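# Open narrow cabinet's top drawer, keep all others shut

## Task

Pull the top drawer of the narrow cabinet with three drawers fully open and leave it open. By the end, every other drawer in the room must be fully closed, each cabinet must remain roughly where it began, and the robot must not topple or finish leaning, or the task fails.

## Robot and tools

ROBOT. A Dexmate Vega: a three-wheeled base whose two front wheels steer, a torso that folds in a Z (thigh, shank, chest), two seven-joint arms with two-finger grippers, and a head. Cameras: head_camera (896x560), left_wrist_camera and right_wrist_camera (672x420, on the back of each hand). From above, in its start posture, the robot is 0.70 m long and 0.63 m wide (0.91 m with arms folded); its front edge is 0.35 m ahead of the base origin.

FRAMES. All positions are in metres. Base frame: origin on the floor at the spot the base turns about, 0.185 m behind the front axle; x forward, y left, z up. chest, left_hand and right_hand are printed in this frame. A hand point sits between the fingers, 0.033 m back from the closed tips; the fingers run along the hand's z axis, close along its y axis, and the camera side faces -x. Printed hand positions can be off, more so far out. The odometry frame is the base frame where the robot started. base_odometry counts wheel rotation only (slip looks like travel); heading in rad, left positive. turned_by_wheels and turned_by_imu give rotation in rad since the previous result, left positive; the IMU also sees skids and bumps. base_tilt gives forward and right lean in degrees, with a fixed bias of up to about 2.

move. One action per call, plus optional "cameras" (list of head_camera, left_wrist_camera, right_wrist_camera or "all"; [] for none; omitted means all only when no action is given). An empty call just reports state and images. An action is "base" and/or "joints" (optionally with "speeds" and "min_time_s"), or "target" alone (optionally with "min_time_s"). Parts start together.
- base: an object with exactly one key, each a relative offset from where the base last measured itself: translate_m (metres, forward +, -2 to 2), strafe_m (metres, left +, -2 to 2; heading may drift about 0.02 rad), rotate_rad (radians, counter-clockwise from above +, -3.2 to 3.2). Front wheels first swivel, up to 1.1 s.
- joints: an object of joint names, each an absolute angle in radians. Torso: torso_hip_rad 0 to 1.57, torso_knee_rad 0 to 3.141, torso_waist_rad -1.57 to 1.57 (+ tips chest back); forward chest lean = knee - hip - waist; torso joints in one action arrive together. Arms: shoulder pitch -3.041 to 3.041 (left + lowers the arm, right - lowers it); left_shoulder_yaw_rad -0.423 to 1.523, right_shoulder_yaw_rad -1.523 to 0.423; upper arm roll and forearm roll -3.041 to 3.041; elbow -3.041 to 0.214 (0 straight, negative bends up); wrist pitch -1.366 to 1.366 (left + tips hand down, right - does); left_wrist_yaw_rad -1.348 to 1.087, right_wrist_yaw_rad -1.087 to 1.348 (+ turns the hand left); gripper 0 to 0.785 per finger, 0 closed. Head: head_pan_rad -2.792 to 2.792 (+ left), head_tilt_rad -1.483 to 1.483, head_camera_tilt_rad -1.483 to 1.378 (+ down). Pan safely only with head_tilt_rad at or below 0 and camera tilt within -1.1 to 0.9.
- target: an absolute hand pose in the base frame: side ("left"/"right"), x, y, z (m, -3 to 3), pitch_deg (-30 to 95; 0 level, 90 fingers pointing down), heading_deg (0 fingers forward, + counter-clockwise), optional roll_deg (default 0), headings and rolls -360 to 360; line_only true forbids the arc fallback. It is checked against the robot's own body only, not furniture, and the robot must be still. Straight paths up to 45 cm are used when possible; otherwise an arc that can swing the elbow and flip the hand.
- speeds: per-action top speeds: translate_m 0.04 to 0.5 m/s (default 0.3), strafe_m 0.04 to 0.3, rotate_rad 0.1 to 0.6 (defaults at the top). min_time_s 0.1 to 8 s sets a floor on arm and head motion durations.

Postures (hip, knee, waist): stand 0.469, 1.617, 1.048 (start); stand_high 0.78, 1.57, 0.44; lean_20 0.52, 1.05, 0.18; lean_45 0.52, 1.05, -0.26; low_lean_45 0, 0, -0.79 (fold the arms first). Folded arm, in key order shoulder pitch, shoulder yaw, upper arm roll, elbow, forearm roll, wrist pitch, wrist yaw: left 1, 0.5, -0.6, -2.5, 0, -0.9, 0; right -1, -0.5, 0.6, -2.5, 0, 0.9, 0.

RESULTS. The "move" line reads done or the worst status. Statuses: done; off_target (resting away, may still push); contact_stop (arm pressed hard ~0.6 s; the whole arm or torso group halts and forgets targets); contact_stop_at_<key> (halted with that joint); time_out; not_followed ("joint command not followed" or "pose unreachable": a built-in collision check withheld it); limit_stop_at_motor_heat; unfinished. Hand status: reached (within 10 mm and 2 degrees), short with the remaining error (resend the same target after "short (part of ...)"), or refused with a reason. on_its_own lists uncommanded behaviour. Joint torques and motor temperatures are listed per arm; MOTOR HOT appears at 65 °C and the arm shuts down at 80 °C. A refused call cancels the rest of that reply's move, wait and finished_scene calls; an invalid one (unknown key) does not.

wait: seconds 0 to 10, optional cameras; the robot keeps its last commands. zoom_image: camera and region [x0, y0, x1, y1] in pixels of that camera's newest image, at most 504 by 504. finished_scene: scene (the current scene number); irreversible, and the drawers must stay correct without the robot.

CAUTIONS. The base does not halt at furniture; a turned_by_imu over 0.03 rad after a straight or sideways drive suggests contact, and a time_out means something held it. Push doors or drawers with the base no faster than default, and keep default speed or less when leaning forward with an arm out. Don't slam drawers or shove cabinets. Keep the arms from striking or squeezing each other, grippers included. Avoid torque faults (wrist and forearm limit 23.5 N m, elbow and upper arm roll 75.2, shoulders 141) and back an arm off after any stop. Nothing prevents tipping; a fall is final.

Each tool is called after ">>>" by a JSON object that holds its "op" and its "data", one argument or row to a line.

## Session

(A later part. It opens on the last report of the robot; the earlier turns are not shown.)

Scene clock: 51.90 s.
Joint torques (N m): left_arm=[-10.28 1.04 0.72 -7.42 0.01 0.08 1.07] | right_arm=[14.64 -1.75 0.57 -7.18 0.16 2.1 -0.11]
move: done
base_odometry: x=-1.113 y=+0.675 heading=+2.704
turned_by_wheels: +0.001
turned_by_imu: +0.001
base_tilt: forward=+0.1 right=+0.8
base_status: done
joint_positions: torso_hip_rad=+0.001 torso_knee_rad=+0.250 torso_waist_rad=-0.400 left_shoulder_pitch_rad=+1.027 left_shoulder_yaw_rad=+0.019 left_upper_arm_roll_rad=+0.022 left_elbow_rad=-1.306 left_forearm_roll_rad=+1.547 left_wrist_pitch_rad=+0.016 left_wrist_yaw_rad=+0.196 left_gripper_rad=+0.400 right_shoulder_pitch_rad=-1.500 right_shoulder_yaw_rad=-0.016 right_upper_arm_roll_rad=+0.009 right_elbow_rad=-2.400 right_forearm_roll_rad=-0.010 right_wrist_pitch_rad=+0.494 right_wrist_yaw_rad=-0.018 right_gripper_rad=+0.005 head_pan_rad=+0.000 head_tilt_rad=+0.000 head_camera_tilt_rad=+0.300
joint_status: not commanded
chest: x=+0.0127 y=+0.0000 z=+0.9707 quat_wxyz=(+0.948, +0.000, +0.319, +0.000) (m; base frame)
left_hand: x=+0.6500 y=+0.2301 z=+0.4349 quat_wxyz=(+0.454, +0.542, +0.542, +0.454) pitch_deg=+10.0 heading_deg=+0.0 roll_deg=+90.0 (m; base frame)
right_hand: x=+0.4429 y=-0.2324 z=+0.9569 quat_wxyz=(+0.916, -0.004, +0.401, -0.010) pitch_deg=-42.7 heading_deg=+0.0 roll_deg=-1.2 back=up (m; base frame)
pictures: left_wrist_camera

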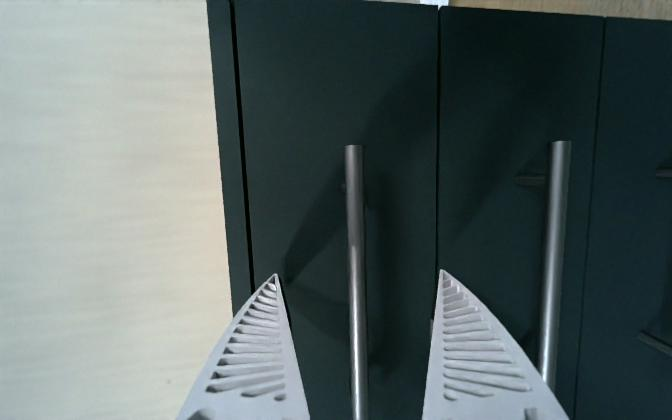

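>>> {"op": "move", "data": {
  "base": {"translate_m": 0.009},
  "speeds": {"translate_m": 0.06},
  "cameras": ["left_wrist_camera"]
}}

>>> {"op": "move", "data": {
  "joints": {"left_gripper_rad": 0.0},
  "cameras": ["left_wrist_camera", "head_camera"]
}}

Scene clock: 53.23 s.
Joint torques (N m): left_arm=[-21.26 1.33 0.54 -9.45 0.32 -0.7 0.68] | right_arm=[14.66 -0.9 0.38 -7.99 0.22 1.68 -0.16]
move: done
base_odometry: x=-1.121 y=+0.679 heading=+2.705
turned_by_wheels: +0.001
turned_by_imu: +0.001
base_tilt: forward=+0.1 right=+0.7
base_status: done
joint_positions: torso_hip_rad=+0.001 torso_knee_rad=+0.250 torso_waist_rad=-0.400 left_shoulder_pitch_rad=+1.027 left_shoulder_yaw_rad=+0.019 left_upper_arm_roll_rad=+0.022 left_elbow_rad=-1.306 left_forearm_roll_rad=+1.547 left_wrist_pitch_rad=+0.016 left_wrist_yaw_rad=+0.196 left_gripper_rad=+0.400 right_shoulder_pitch_rad=-1.500 right_shoulder_yaw_rad=-0.016 right_upper_arm_roll_rad=+0.009 right_elbow_rad=-2.400 right_forearm_roll_rad=-0.010 right_wrist_pitch_rad=+0.494 right_wrist_yaw_rad=-0.018 right_gripper_rad=+0.005 head_pan_rad=+0.000 head_tilt_rad=+0.000 head_camera_tilt_rad=+0.300
joint_status: not commanded
chest: x=+0.0127 y=+0.0000 z=+0.9707 quat_wxyz=(+0.948, +0.000, +0.319, +0.000) (m; base frame)
left_hand: x=+0.6497 y=+0.2301 z=+0.4345 quat_wxyz=(+0.454, +0.542, +0.542, +0.454) pitch_deg=+10.0 heading_deg=+0.0 roll_deg=+90.0 (m; base frame)
right_hand: x=+0.4429 y=-0.2324 z=+0.9569 quat_wxyz=(+0.916, -0.004, +0.401, -0.010) pitch_deg=-42.7 heading_deg=+0.0 roll_deg=-1.2 back=up (m; base frame)
pictures: left_wrist_camera

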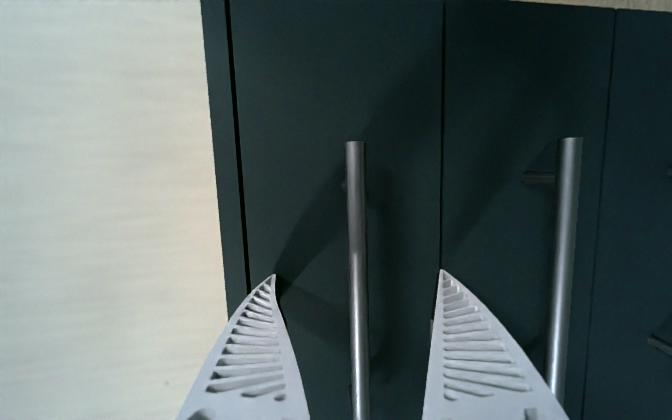

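Scene clock: 54.20 s.
Joint torques (N m): left_arm=[-15.76 1.09 0.77 -6.51 0 -0.47 1.08] | right_arm=[13.79 -0.37 0.52 -8.23 0.08 1.66 -0.3]
move: done
base_odometry: x=-1.121 y=+0.679 heading=+2.705
turned_by_wheels: +0.000
turned_by_imu: -0.001
base_tilt: forward=+0.1 right=+0.8
base_status: not commanded
joint_positions: torso_hip_rad=+0.001 torso_knee_rad=+0.250 torso_waist_rad=-0.400 left_shoulder_pitch_rad=+1.027 left_shoulder_yaw_rad=+0.019 left_upper_arm_roll_rad=+0.022 left_elbow_rad=-1.306 left_forearm_roll_rad=+1.547 left_wrist_pitch_rad=+0.016 left_wrist_yaw_rad=+0.196 left_gripper_rad=+0.000 right_shoulder_pitch_rad=-1.500 right_shoulder_yaw_rad=-0.016 right_upper_arm_roll_rad=+0.009 right_elbow_rad=-2.400 right_forearm_roll_rad=-0.010 right_wrist_pitch_rad=+0.494 right_wrist_yaw_rad=-0.018 right_gripper_rad=+0.005 head_pan_rad=+0.000 head_tilt_rad=+0.000 head_camera_tilt_rad=+0.300
joint_status: all done
chest: x=+0.0127 y=+0.0000 z=+0.9707 quat_wxyz=(+0.948, +0.000, +0.319, +0.000) (m; base frame)
left_hand: x=+0.6499 y=+0.2301 z=+0.4348 quat_wxyz=(+0.454, +0.542, +0.542, +0.454) pitch_deg=+10.0 heading_deg=+0.0 roll_deg=+90.0 (m; base frame)
right_hand: x=+0.4429 y=-0.2324 z=+0.9569 quat_wxyz=(+0.916, -0.004, +0.401, -0.010) pitch_deg=-42.7 heading_deg=+0.0 roll_deg=-1.2 back=up (m; base frame)
pictures: head_camera, left_wrist_camera

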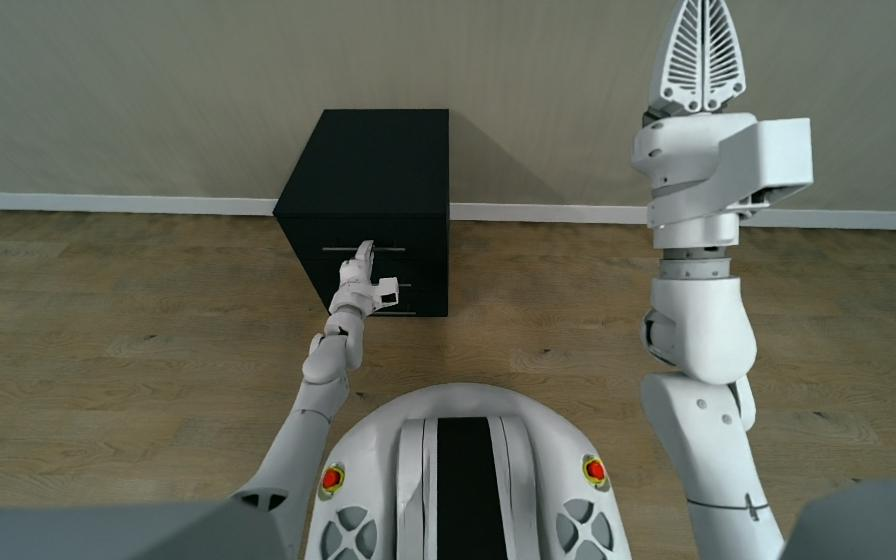

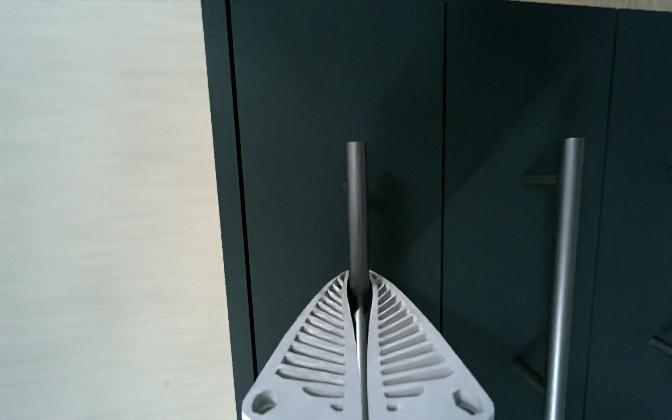

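>>> {"op": "move", "data": {
  "base": {"translate_m": -0.08},
  "speeds": {"translate_m": 0.06},
  "cameras": ["left_wrist_camera"]
}}

>>> {"op": "move", "data": {
  "base": {"translate_m": -0.2},
  "speeds": {"translate_m": 0.1},
  "cameras": ["left_wrist_camera", "head_camera"]
}}

Scene clock: 56.43 s.
Joint torques (N m): left_arm=[-12.78 1.45 0.8 -6.98 0.17 -2.01 0.97] | right_arm=[13.59 -1.45 0.57 -7.9 0.1 2.23 -0.18]
move: done
base_odometry: x=-1.048 y=+0.646 heading=+2.705
turned_by_wheels: +0.000
turned_by_imu: -0.001
base_tilt: forward=+0.0 right=+0.8
base_status: done
joint_positions: torso_hip_rad=+0.001 torso_knee_rad=+0.250 torso_waist_rad=-0.400 left_shoulder_pitch_rad=+1.027 left_shoulder_yaw_rad=+0.019 left_upper_arm_roll_rad=+0.022 left_elbow_rad=-1.306 left_forearm_roll_rad=+1.547 left_wrist_pitch_rad=+0.017 left_wrist_yaw_rad=+0.196 left_gripper_rad=+0.000 right_shoulder_pitch_rad=-1.500 right_shoulder_yaw_rad=-0.016 right_upper_arm_roll_rad=+0.009 right_elbow_rad=-2.400 right_forearm_roll_rad=-0.010 right_wrist_pitch_rad=+0.494 right_wrist_yaw_rad=-0.018 right_gripper_rad=+0.005 head_pan_rad=+0.000 head_tilt_rad=+0.000 head_camera_tilt_rad=+0.300
joint_status: not commanded
chest: x=+0.0127 y=+0.0000 z=+0.9707 quat_wxyz=(+0.948, +0.000, +0.319, +0.000) (m; base frame)
left_hand: x=+0.6499 y=+0.2303 z=+0.4348 quat_wxyz=(+0.454, +0.542, +0.542, +0.455) pitch_deg=+10.0 heading_deg=+0.0 roll_deg=-90.0 (m; base frame)
right_hand: x=+0.4429 y=-0.2324 z=+0.9569 quat_wxyz=(+0.916, -0.004, +0.401, -0.010) pitch_deg=-42.7 heading_deg=+0.0 roll_deg=-1.2 back=up (m; base frame)
pictures: left_wrist_camera

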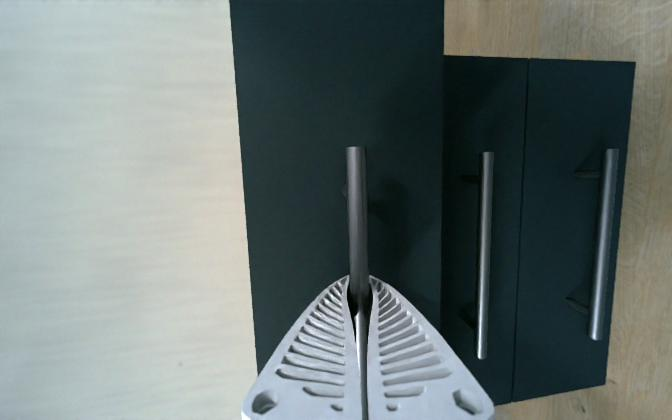

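Scene clock: 59.30 s.
Joint torques (N m): left_arm=[-11.91 -1.02 5.76 -8.08 0.56 -3.41 1.33] | right_arm=[12.92 -0.79 0.54 -7.14 0.06 1.88 -0.12]
move: done
base_odometry: x=-0.867 y=+0.562 heading=+2.706
turned_by_wheels: +0.002
turned_by_imu: +0.004
base_tilt: forward=+0.0 right=+0.7
base_status: done
joint_positions: torso_hip_rad=+0.001 torso_knee_rad=+0.250 torso_waist_rad=-0.400 left_shoulder_pitch_rad=+1.027 left_shoulder_yaw_rad=+0.019 left_upper_arm_roll_rad=+0.022 left_elbow_rad=-1.306 left_forearm_roll_rad=+1.546 left_wrist_pitch_rad=+0.017 left_wrist_yaw_rad=+0.196 left_gripper_rad=+0.000 right_shoulder_pitch_rad=-1.500 right_shoulder_yaw_rad=-0.016 right_upper_arm_roll_rad=+0.009 right_elbow_rad=-2.400 right_forearm_roll_rad=-0.010 right_wrist_pitch_rad=+0.494 right_wrist_yaw_rad=-0.018 right_gripper_rad=+0.005 head_pan_rad=+0.000 head_tilt_rad=+0.000 head_camera_tilt_rad=+0.300
joint_status: not commanded
chest: x=+0.0127 y=+0.0000 z=+0.9707 quat_wxyz=(+0.948, +0.000, +0.319, +0.000) (m; base frame)
left_hand: x=+0.6499 y=+0.2308 z=+0.4347 quat_wxyz=(+0.454, +0.541, +0.542, +0.455) pitch_deg=+10.0 heading_deg=+0.1 roll_deg=-90.0 (m; base frame)
right_hand: x=+0.4429 y=-0.2324 z=+0.9569 quat_wxyz=(+0.916, -0.004, +0.401, -0.010) pitch_deg=-42.7 heading_deg=+0.0 roll_deg=-1.2 back=up (m; base frame)
pictures: head_camera, left_wrist_camera

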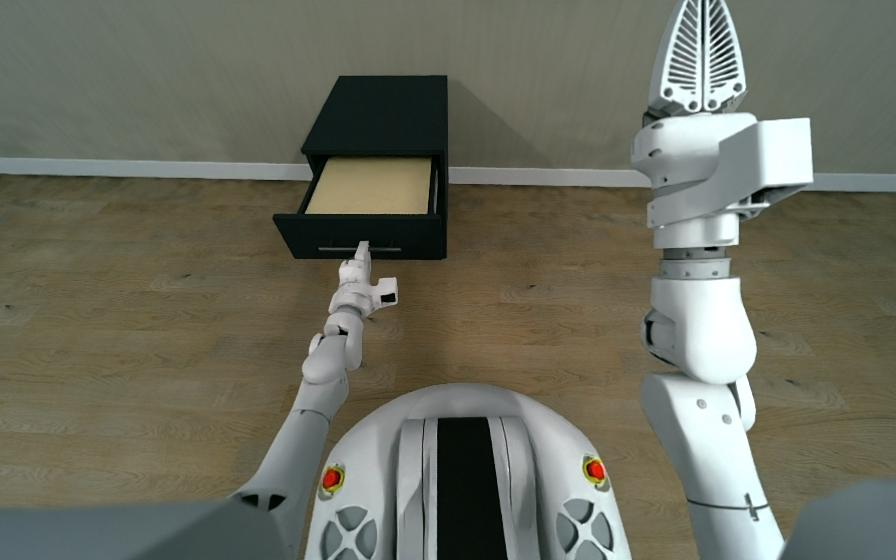

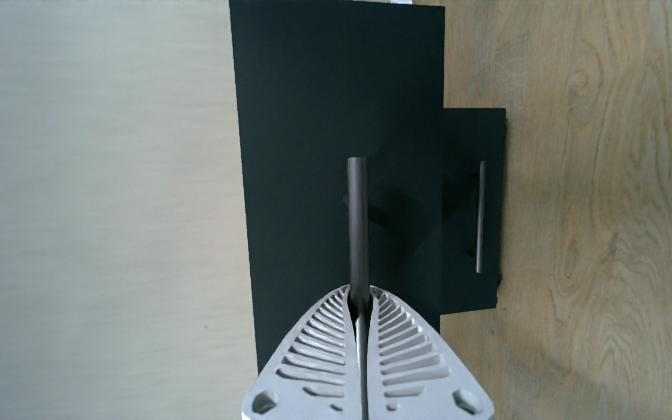

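>>> {"op": "move", "data": {
  "base": {"translate_m": -0.08},
  "speeds": {"translate_m": 0.06},
  "cameras": ["left_wrist_camera", "head_camera"]
}}

>>> {"op": "zoom_image", "data": {
  "camera": "head_camera",
  "region": [270, 50, 470, 250]
}}

>>> {"op": "move", "data": {
  "base": {"translate_m": -0.04},
  "speeds": {"translate_m": 0.05},
  "cameras": ["left_wrist_camera", "head_camera"]
}}

>>> {"op": "zoom_image", "data": {
  "camera": "head_camera",
  "region": [270, 50, 470, 250]
}}

Scene clock: 61.57 s.
Joint torques (N m): left_arm=[-13.57 -3.09 5.78 -8.19 0.65 -3.78 1.42] | right_arm=[14.19 -0.08 0.95 -7.97 0.18 2.02 -0.19]
move: done
base_odometry: x=-0.794 y=+0.529 heading=+2.708
turned_by_wheels: +0.001
turned_by_imu: +0.002
base_tilt: forward=+0.0 right=+0.7
base_status: done
joint_positions: torso_hip_rad=+0.001 torso_knee_rad=+0.250 torso_waist_rad=-0.400 left_shoulder_pitch_rad=+1.027 left_shoulder_yaw_rad=+0.019 left_upper_arm_roll_rad=+0.022 left_elbow_rad=-1.306 left_forearm_roll_rad=+1.546 left_wrist_pitch_rad=+0.017 left_wrist_yaw_rad=+0.196 left_gripper_rad=+0.000 right_shoulder_pitch_rad=-1.500 right_shoulder_yaw_rad=-0.016 right_upper_arm_roll_rad=+0.009 right_elbow_rad=-2.400 right_forearm_roll_rad=-0.010 right_wrist_pitch_rad=+0.494 right_wrist_yaw_rad=-0.018 right_gripper_rad=+0.005 head_pan_rad=+0.000 head_tilt_rad=+0.000 head_camera_tilt_rad=+0.300
joint_status: not commanded
chest: x=+0.0127 y=+0.0000 z=+0.9707 quat_wxyz=(+0.948, +0.000, +0.319, +0.000) (m; base frame)
left_hand: x=+0.6499 y=+0.2308 z=+0.4348 quat_wxyz=(+0.454, +0.541, +0.542, +0.455) pitch_deg=+10.0 heading_deg=+0.1 roll_deg=-90.0 (m; base frame)
right_hand: x=+0.4429 y=-0.2324 z=+0.9569 quat_wxyz=(+0.916, -0.004, +0.401, -0.010) pitch_deg=-42.7 heading_deg=+0.0 roll_deg=-1.2 back=up (m; base frame)
pictures: head_camera, left_wrist_camera

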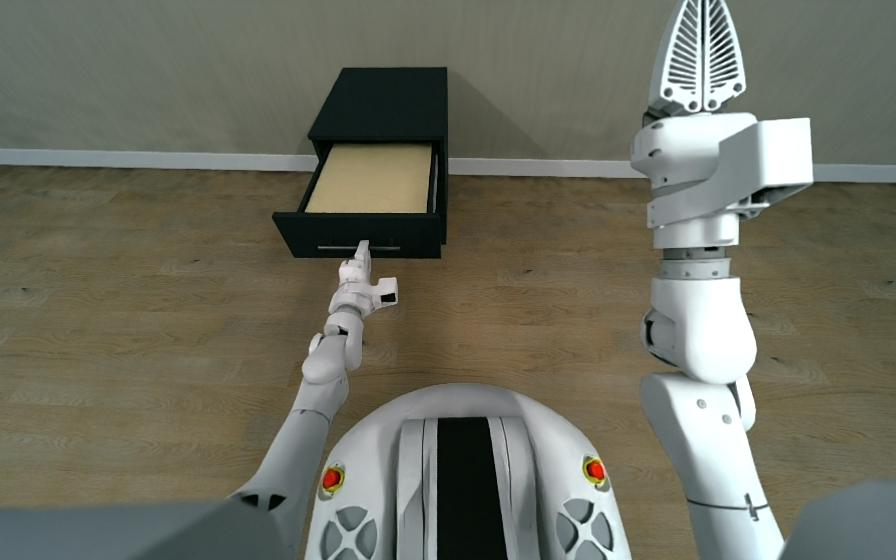

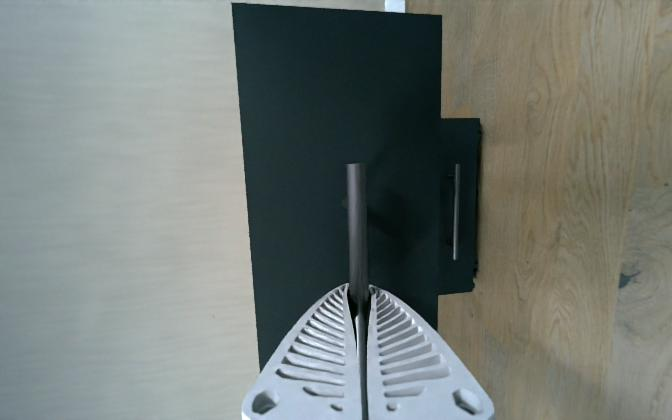

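Scaled by 2.520 from the camera's 896x560 image, which has a finer 960x600 frame.

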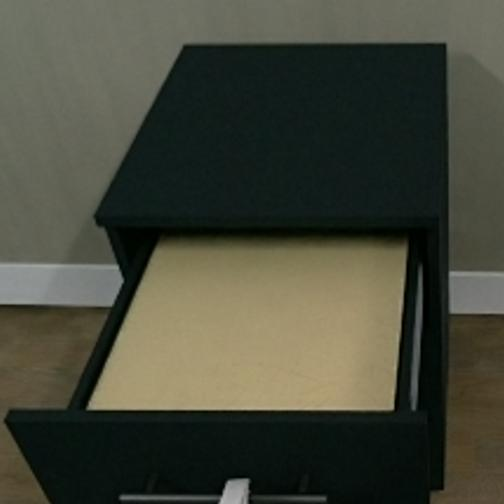

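Scene clock: 63.00 s.
Joint torques (N m): left_arm=[-10.1 -2.79 3.77 -4.54 0.27 -1.02 0.23] | right_arm=[12.52 -2.73 0.71 -6.62 0.19 1.65 -0.07]
move: done
base_odometry: x=-0.758 y=+0.512 heading=+2.709
turned_by_wheels: +0.001
turned_by_imu: +0.001
base_tilt: forward=+0.1 right=+0.8
base_status: done
joint_positions: torso_hip_rad=+0.001 torso_knee_rad=+0.250 torso_waist_rad=-0.400 left_shoulder_pitch_rad=+1.027 left_shoulder_yaw_rad=+0.019 left_upper_arm_roll_rad=+0.022 left_elbow_rad=-1.306 left_forearm_roll_rad=+1.547 left_wrist_pitch_rad=+0.017 left_wrist_yaw_rad=+0.196 left_gripper_rad=+0.000 right_shoulder_pitch_rad=-1.500 right_shoulder_yaw_rad=-0.016 right_upper_arm_roll_rad=+0.009 right_elbow_rad=-2.400 right_forearm_roll_rad=-0.010 right_wrist_pitch_rad=+0.494 right_wrist_yaw_rad=-0.018 right_gripper_rad=+0.005 head_pan_rad=+0.000 head_tilt_rad=+0.000 head_camera_tilt_rad=+0.300
joint_status: not commanded
chest: x=+0.0127 y=+0.0000 z=+0.9707 quat_wxyz=(+0.948, +0.000, +0.319, +0.000) (m; base frame)
left_hand: x=+0.6500 y=+0.2304 z=+0.4351 quat_wxyz=(+0.454, +0.541, +0.542, +0.455) pitch_deg=+10.0 heading_deg=+0.0 roll_deg=-90.0 (m; base frame)
right_hand: x=+0.4429 y=-0.2324 z=+0.9569 quat_wxyz=(+0.916, -0.004, +0.401, -0.010) pitch_deg=-42.7 heading_deg=+0.0 roll_deg=-1.2 back=up (m; base frame)
pictures: head_camera, left_wrist_camera

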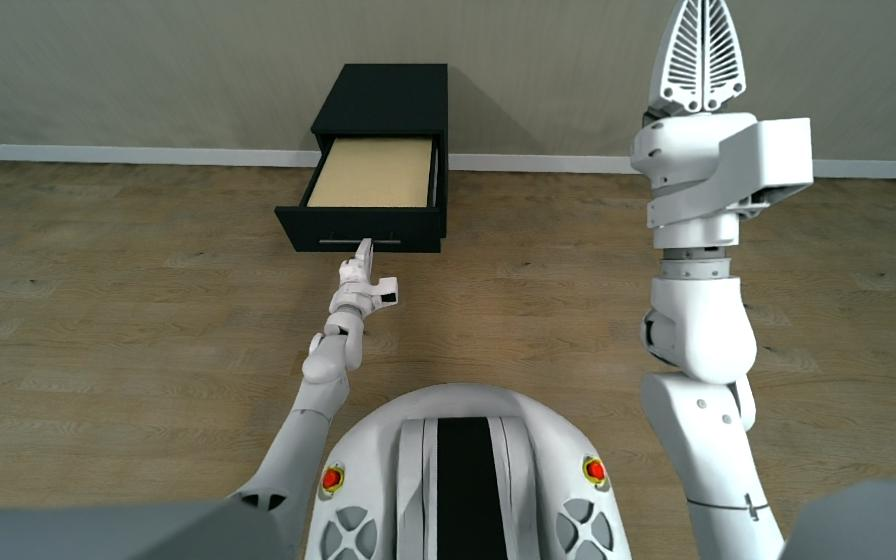

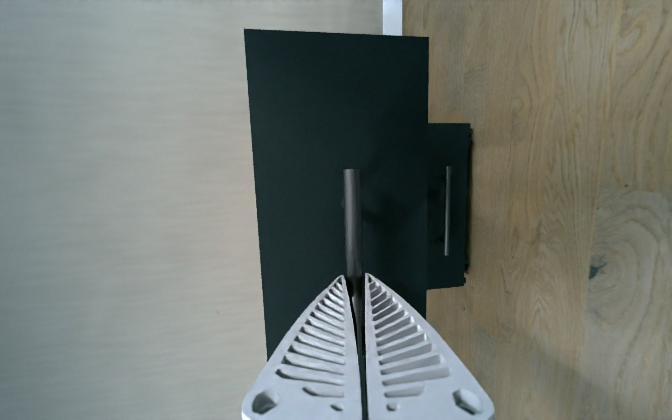

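Scaled by 2.520 from the camera's 896x560 image, which has a finer 960x600 frame.

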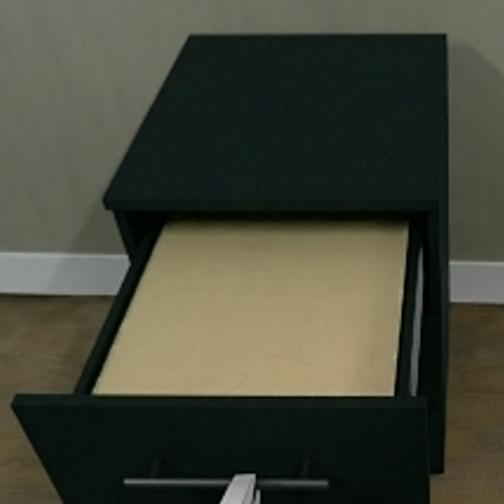

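>>> {"op": "move", "data": {
  "joints": {"left_gripper_rad": 0.35},
  "cameras": ["left_wrist_camera"]
}}

>>> {"op": "move", "data": {
  "base": {"translate_m": 0.025},
  "speeds": {"translate_m": 0.06},
  "cameras": ["left_wrist_camera"]
}}

Scene clock: 64.40 s.
Joint torques (N m): left_arm=[-11.92 -3.59 1.34 -5.74 0.09 -0.57 0.65] | right_arm=[14.38 -0.96 1.05 -6.34 0.12 1.49 0]
move: done
base_odometry: x=-0.758 y=+0.512 heading=+2.709
turned_by_wheels: +0.000
turned_by_imu: +0.000
base_tilt: forward=+0.0 right=+0.8
base_status: not commanded
joint_positions: torso_hip_rad=+0.001 torso_knee_rad=+0.250 torso_waist_rad=-0.400 left_shoulder_pitch_rad=+1.027 left_shoulder_yaw_rad=+0.019 left_upper_arm_roll_rad=+0.022 left_elbow_rad=-1.306 left_forearm_roll_rad=+1.547 left_wrist_pitch_rad=+0.016 left_wrist_yaw_rad=+0.196 left_gripper_rad=+0.350 right_shoulder_pitch_rad=-1.500 right_shoulder_yaw_rad=-0.016 right_upper_arm_roll_rad=+0.009 right_elbow_rad=-2.400 right_forearm_roll_rad=-0.010 right_wrist_pitch_rad=+0.494 right_wrist_yaw_rad=-0.018 right_gripper_rad=+0.005 head_pan_rad=+0.000 head_tilt_rad=+0.000 head_camera_tilt_rad=+0.300
joint_status: all done
chest: x=+0.0127 y=+0.0000 z=+0.9707 quat_wxyz=(+0.948, +0.000, +0.319, +0.000) (m; base frame)
left_hand: x=+0.6500 y=+0.2302 z=+0.4350 quat_wxyz=(+0.454, +0.542, +0.542, +0.455) pitch_deg=+10.0 heading_deg=+0.0 roll_deg=-90.0 (m; base frame)
right_hand: x=+0.4429 y=-0.2324 z=+0.9569 quat_wxyz=(+0.916, -0.004, +0.401, -0.010) pitch_deg=-42.7 heading_deg=+0.0 roll_deg=-1.2 back=up (m; base frame)
pictures: left_wrist_camera

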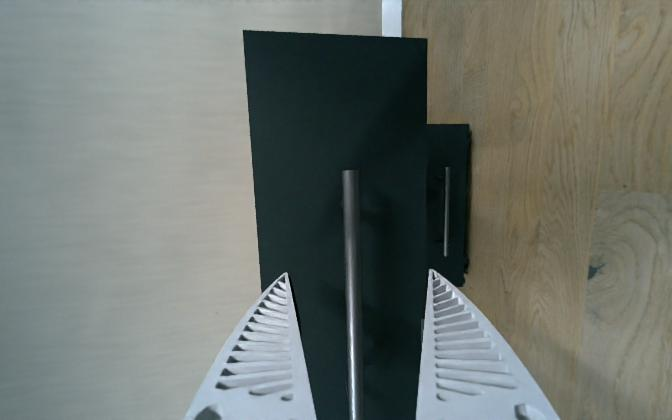

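Scene clock: 65.37 s.
Joint torques (N m): left_arm=[-11.78 -3.3 0.19 -6.21 0.1 -0.61 0.57] | right_arm=[13.54 -2.52 0.74 -7.41 0.02 2.06 -0.02]
move: done
base_odometry: x=-0.780 y=+0.523 heading=+2.710
turned_by_wheels: +0.001
turned_by_imu: +0.001
base_tilt: forward=+0.0 right=+0.7
base_status: done
joint_positions: torso_hip_rad=+0.001 torso_knee_rad=+0.250 torso_waist_rad=-0.400 left_shoulder_pitch_rad=+1.027 left_shoulder_yaw_rad=+0.019 left_upper_arm_roll_rad=+0.022 left_elbow_rad=-1.306 left_forearm_roll_rad=+1.547 left_wrist_pitch_rad=+0.016 left_wrist_yaw_rad=+0.196 left_gripper_rad=+0.350 right_shoulder_pitch_rad=-1.500 right_shoulder_yaw_rad=-0.016 right_upper_arm_roll_rad=+0.009 right_elbow_rad=-2.400 right_forearm_roll_rad=-0.010 right_wrist_pitch_rad=+0.494 right_wrist_yaw_rad=-0.018 right_gripper_rad=+0.005 head_pan_rad=+0.000 head_tilt_rad=+0.000 head_camera_tilt_rad=+0.300
joint_status: not commanded
chest: x=+0.0127 y=+0.0000 z=+0.9707 quat_wxyz=(+0.948, +0.000, +0.319, +0.000) (m; base frame)
left_hand: x=+0.6500 y=+0.2302 z=+0.4349 quat_wxyz=(+0.454, +0.542, +0.542, +0.455) pitch_deg=+10.0 heading_deg=+0.0 roll_deg=-90.0 (m; base frame)
right_hand: x=+0.4429 y=-0.2324 z=+0.9569 quat_wxyz=(+0.916, -0.004, +0.401, -0.010) pitch_deg=-42.7 heading_deg=+0.0 roll_deg=-1.2 back=up (m; base frame)
pictures: left_wrist_camera

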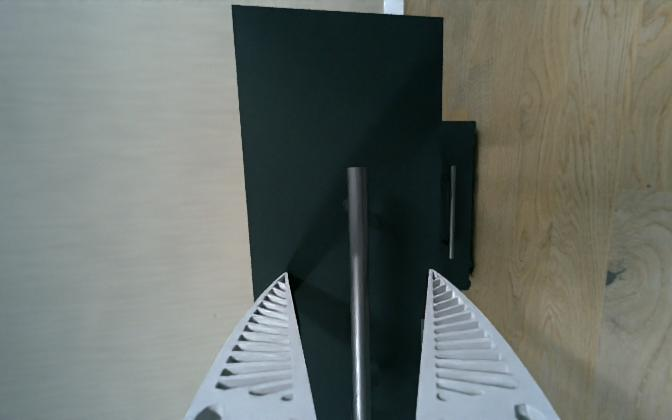

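>>> {"op": "move", "data": {
  "joints": {"left_gripper_rad": 0.0},
  "cameras": ["head_camera"]
}}

>>> {"op": "zoom_image", "data": {
  "camera": "head_camera",
  "region": [270, 50, 470, 250]
}}

>>> {"op": "move", "data": {
  "base": {"translate_m": -0.03},
  "speeds": {"translate_m": 0.05},
  "cameras": ["head_camera", "left_wrist_camera"]
}}

>>> {"op": "zoom_image", "data": {
  "camera": "head_camera",
  "region": [270, 50, 470, 250]
}}

Scene clock: 66.77 s.
Joint torques (N m): left_arm=[-11.54 -0.56 1.13 -6.49 0.11 0.14 1.06] | right_arm=[13.33 -1.57 0.21 -7.47 0.07 1.81 0.01]
move: done
base_odometry: x=-0.780 y=+0.523 heading=+2.710
turned_by_wheels: +0.000
turned_by_imu: +0.000
base_tilt: forward=+0.0 right=+0.8
base_status: not commanded
joint_positions: torso_hip_rad=+0.001 torso_knee_rad=+0.250 torso_waist_rad=-0.400 left_shoulder_pitch_rad=+1.027 left_shoulder_yaw_rad=+0.019 left_upper_arm_roll_rad=+0.022 left_elbow_rad=-1.306 left_forearm_roll_rad=+1.547 left_wrist_pitch_rad=+0.016 left_wrist_yaw_rad=+0.196 left_gripper_rad=+0.000 right_shoulder_pitch_rad=-1.500 right_shoulder_yaw_rad=-0.016 right_upper_arm_roll_rad=+0.009 right_elbow_rad=-2.400 right_forearm_roll_rad=-0.010 right_wrist_pitch_rad=+0.494 right_wrist_yaw_rad=-0.018 right_gripper_rad=+0.005 head_pan_rad=+0.000 head_tilt_rad=+0.000 head_camera_tilt_rad=+0.300
joint_status: all done
chest: x=+0.0127 y=+0.0000 z=+0.9707 quat_wxyz=(+0.948, +0.000, +0.319, +0.000) (m; base frame)
left_hand: x=+0.6499 y=+0.2302 z=+0.4348 quat_wxyz=(+0.454, +0.542, +0.542, +0.454) pitch_deg=+10.0 heading_deg=+0.0 roll_deg=-90.0 (m; base frame)
right_hand: x=+0.4429 y=-0.2324 z=+0.9569 quat_wxyz=(+0.916, -0.004, +0.401, -0.010) pitch_deg=-42.7 heading_deg=+0.0 roll_deg=-1.2 back=up (m; base frame)
pictures: head_camera

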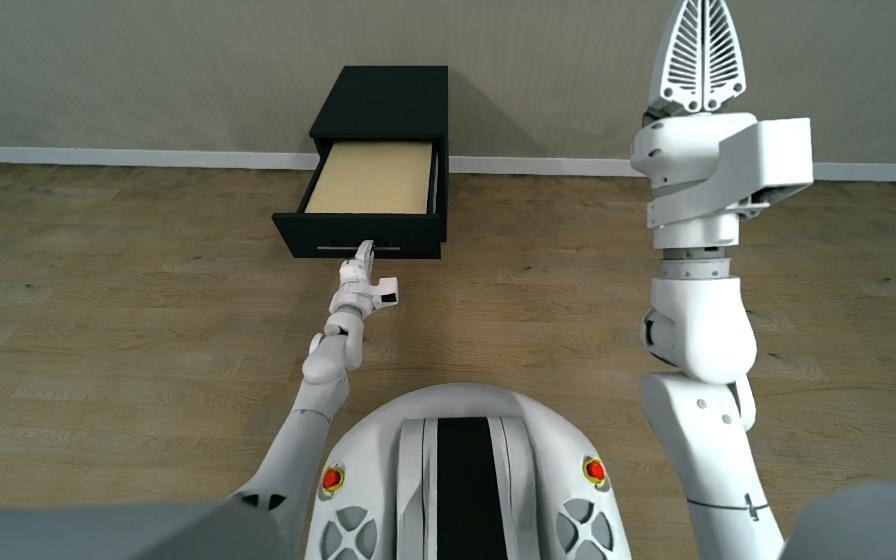

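Scaled by 2.520 from the camera's 896x560 image, which has a finer 960x600 frame.

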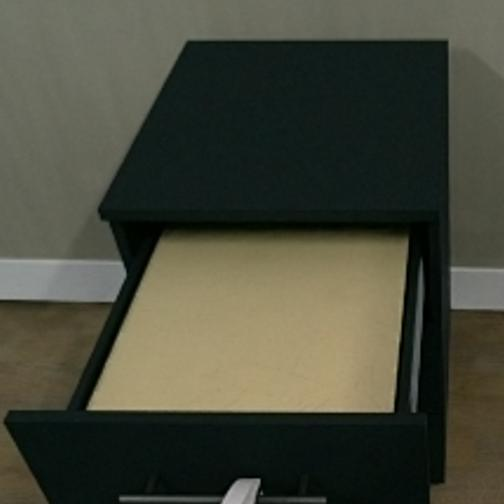

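Scene clock: 68.00 s.
Joint torques (N m): left_arm=[-9.97 -2.25 0.62 -5.48 0.3 0.55 0.16] | right_arm=[13.88 -1.55 0.42 -6.68 0.14 2.02 -0.02]
move: done
base_odometry: x=-0.753 y=+0.510 heading=+2.711
turned_by_wheels: +0.001
turned_by_imu: +0.002
base_tilt: forward=+0.1 right=+0.8
base_status: done
joint_positions: torso_hip_rad=+0.001 torso_knee_rad=+0.250 torso_waist_rad=-0.400 left_shoulder_pitch_rad=+1.027 left_shoulder_yaw_rad=+0.019 left_upper_arm_roll_rad=+0.022 left_elbow_rad=-1.306 left_forearm_roll_rad=+1.547 left_wrist_pitch_rad=+0.016 left_wrist_yaw_rad=+0.196 left_gripper_rad=+0.000 right_shoulder_pitch_rad=-1.500 right_shoulder_yaw_rad=-0.016 right_upper_arm_roll_rad=+0.009 right_elbow_rad=-2.400 right_forearm_roll_rad=-0.010 right_wrist_pitch_rad=+0.494 right_wrist_yaw_rad=-0.018 right_gripper_rad=+0.005 head_pan_rad=+0.000 head_tilt_rad=+0.000 head_camera_tilt_rad=+0.300
joint_status: not commanded
chest: x=+0.0127 y=+0.0000 z=+0.9707 quat_wxyz=(+0.948, +0.000, +0.319, +0.000) (m; base frame)
left_hand: x=+0.6500 y=+0.2302 z=+0.4351 quat_wxyz=(+0.455, +0.542, +0.542, +0.455) pitch_deg=+10.0 heading_deg=+0.0 roll_deg=-90.0 (m; base frame)
right_hand: x=+0.4428 y=-0.2324 z=+0.9569 quat_wxyz=(+0.916, -0.004, +0.401, -0.010) pitch_deg=-42.7 heading_deg=+0.0 roll_deg=-1.2 back=up (m; base frame)
pictures: head_camera, left_wrist_camera

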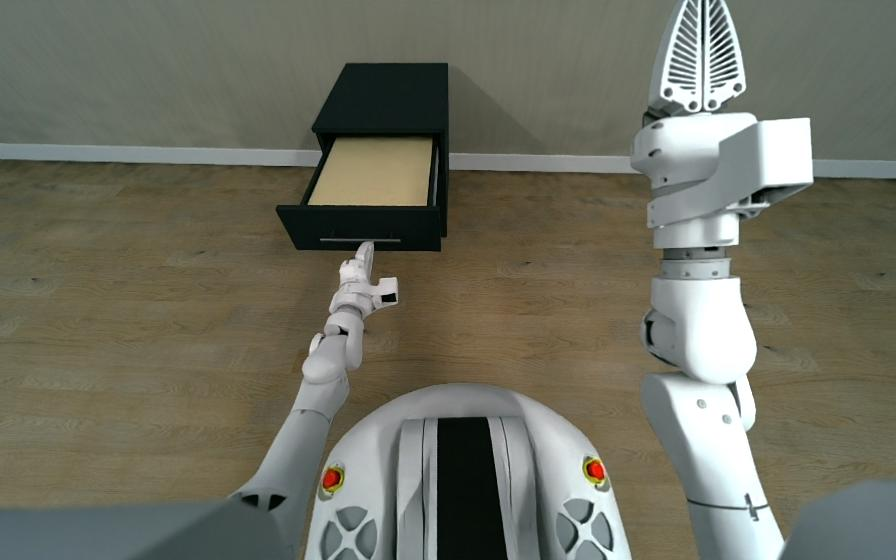

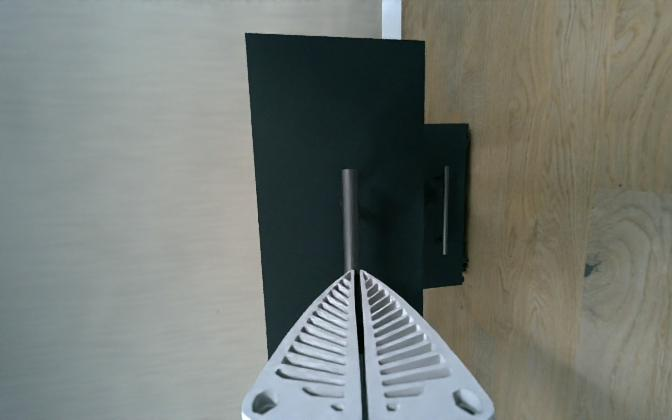

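Scaled by 2.520 from the camera's 896x560 image, which has a finer 960x600 frame.

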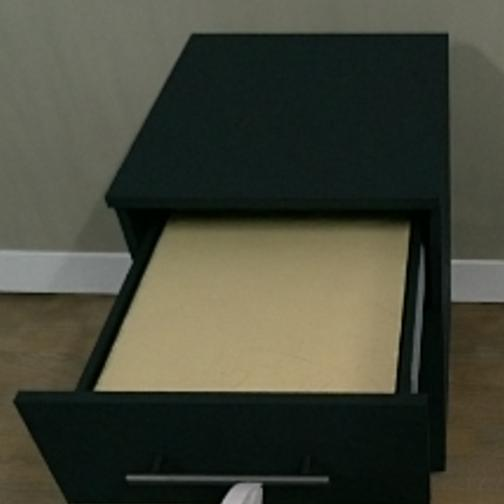

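>>> {"op": "move", "data": {
  "base": {"translate_m": -0.15},
  "speeds": {"translate_m": 0.1},
  "cameras": ["head_camera", "left_wrist_camera"]
}}

>>> {"op": "zoom_image", "data": {
  "camera": "head_camera",
  "region": [270, 30, 470, 230]
}}

>>> {"op": "zoom_image", "data": {
  "camera": "left_wrist_camera",
  "region": [240, 80, 480, 320]
}}

Scene clock: 70.97 s.
Joint torques (N m): left_arm=[-10.25 -3.05 1.54 -6.34 0.11 0.76 0.63] | right_arm=[14.8 -0.97 0.93 -6.93 0.22 1.29 -0.12]
move: done
base_odometry: x=-0.616 y=+0.448 heading=+2.712
turned_by_wheels: +0.001
turned_by_imu: +0.002
base_tilt: forward=+0.0 right=+0.7
base_status: done
joint_positions: torso_hip_rad=+0.001 torso_knee_rad=+0.250 torso_waist_rad=-0.400 left_shoulder_pitch_rad=+1.027 left_shoulder_yaw_rad=+0.019 left_upper_arm_roll_rad=+0.022 left_elbow_rad=-1.306 left_forearm_roll_rad=+1.547 left_wrist_pitch_rad=+0.016 left_wrist_yaw_rad=+0.196 left_gripper_rad=+0.000 right_shoulder_pitch_rad=-1.500 right_shoulder_yaw_rad=-0.016 right_upper_arm_roll_rad=+0.009 right_elbow_rad=-2.400 right_forearm_roll_rad=-0.010 right_wrist_pitch_rad=+0.494 right_wrist_yaw_rad=-0.018 right_gripper_rad=+0.005 head_pan_rad=+0.000 head_tilt_rad=+0.000 head_camera_tilt_rad=+0.300
joint_status: not commanded
chest: x=+0.0127 y=+0.0000 z=+0.9707 quat_wxyz=(+0.948, +0.000, +0.319, +0.000) (m; base frame)
left_hand: x=+0.6500 y=+0.2302 z=+0.4350 quat_wxyz=(+0.454, +0.542, +0.542, +0.455) pitch_deg=+10.0 heading_deg=+0.0 roll_deg=-90.0 (m; base frame)
right_hand: x=+0.4429 y=-0.2324 z=+0.9569 quat_wxyz=(+0.916, -0.004, +0.401, -0.010) pitch_deg=-42.7 heading_deg=+0.0 roll_deg=-1.2 back=up (m; base frame)
pictures: head_camera, left_wrist_camera

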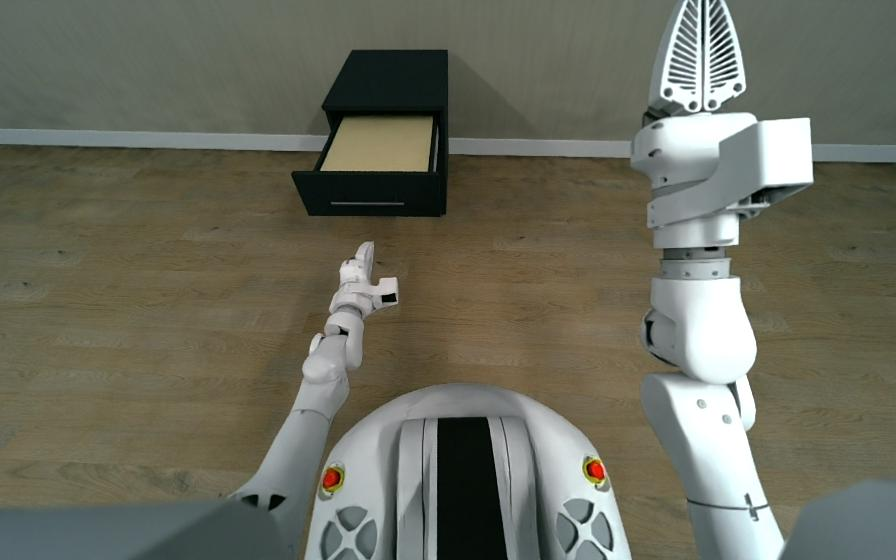

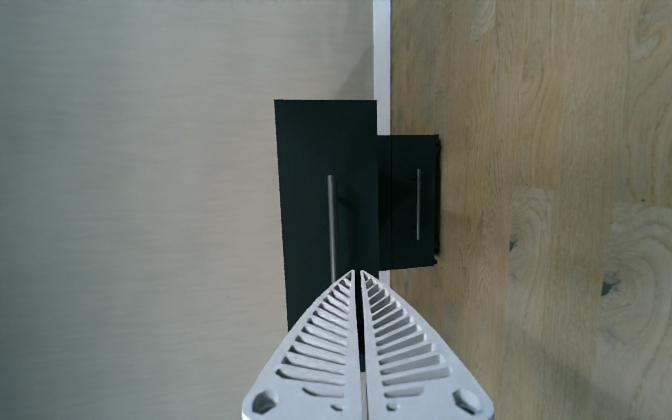

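Scaled by 2.520 from the camera's 896x560 image, which has a finer 960x600 frame.

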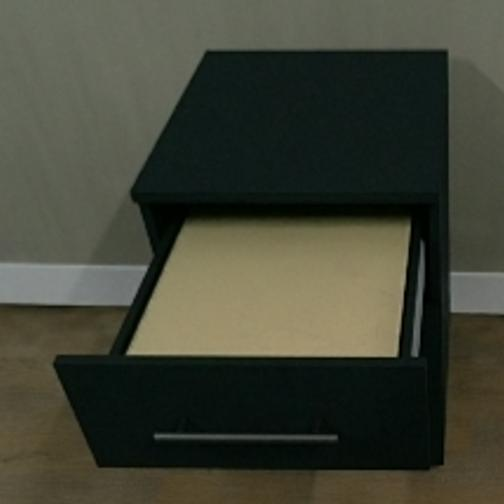

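Scaled by 2.100 from the camera's 672x420 image, which has a finer 960x600 frame.

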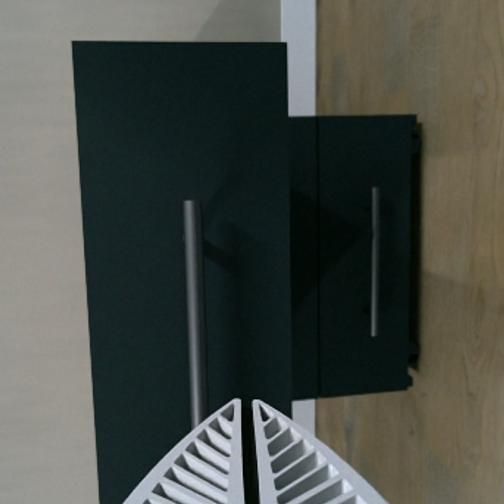

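>>> {"op": "finished_scene", "data": {
  "scene": 2
}}

The scene is finished: the task was done.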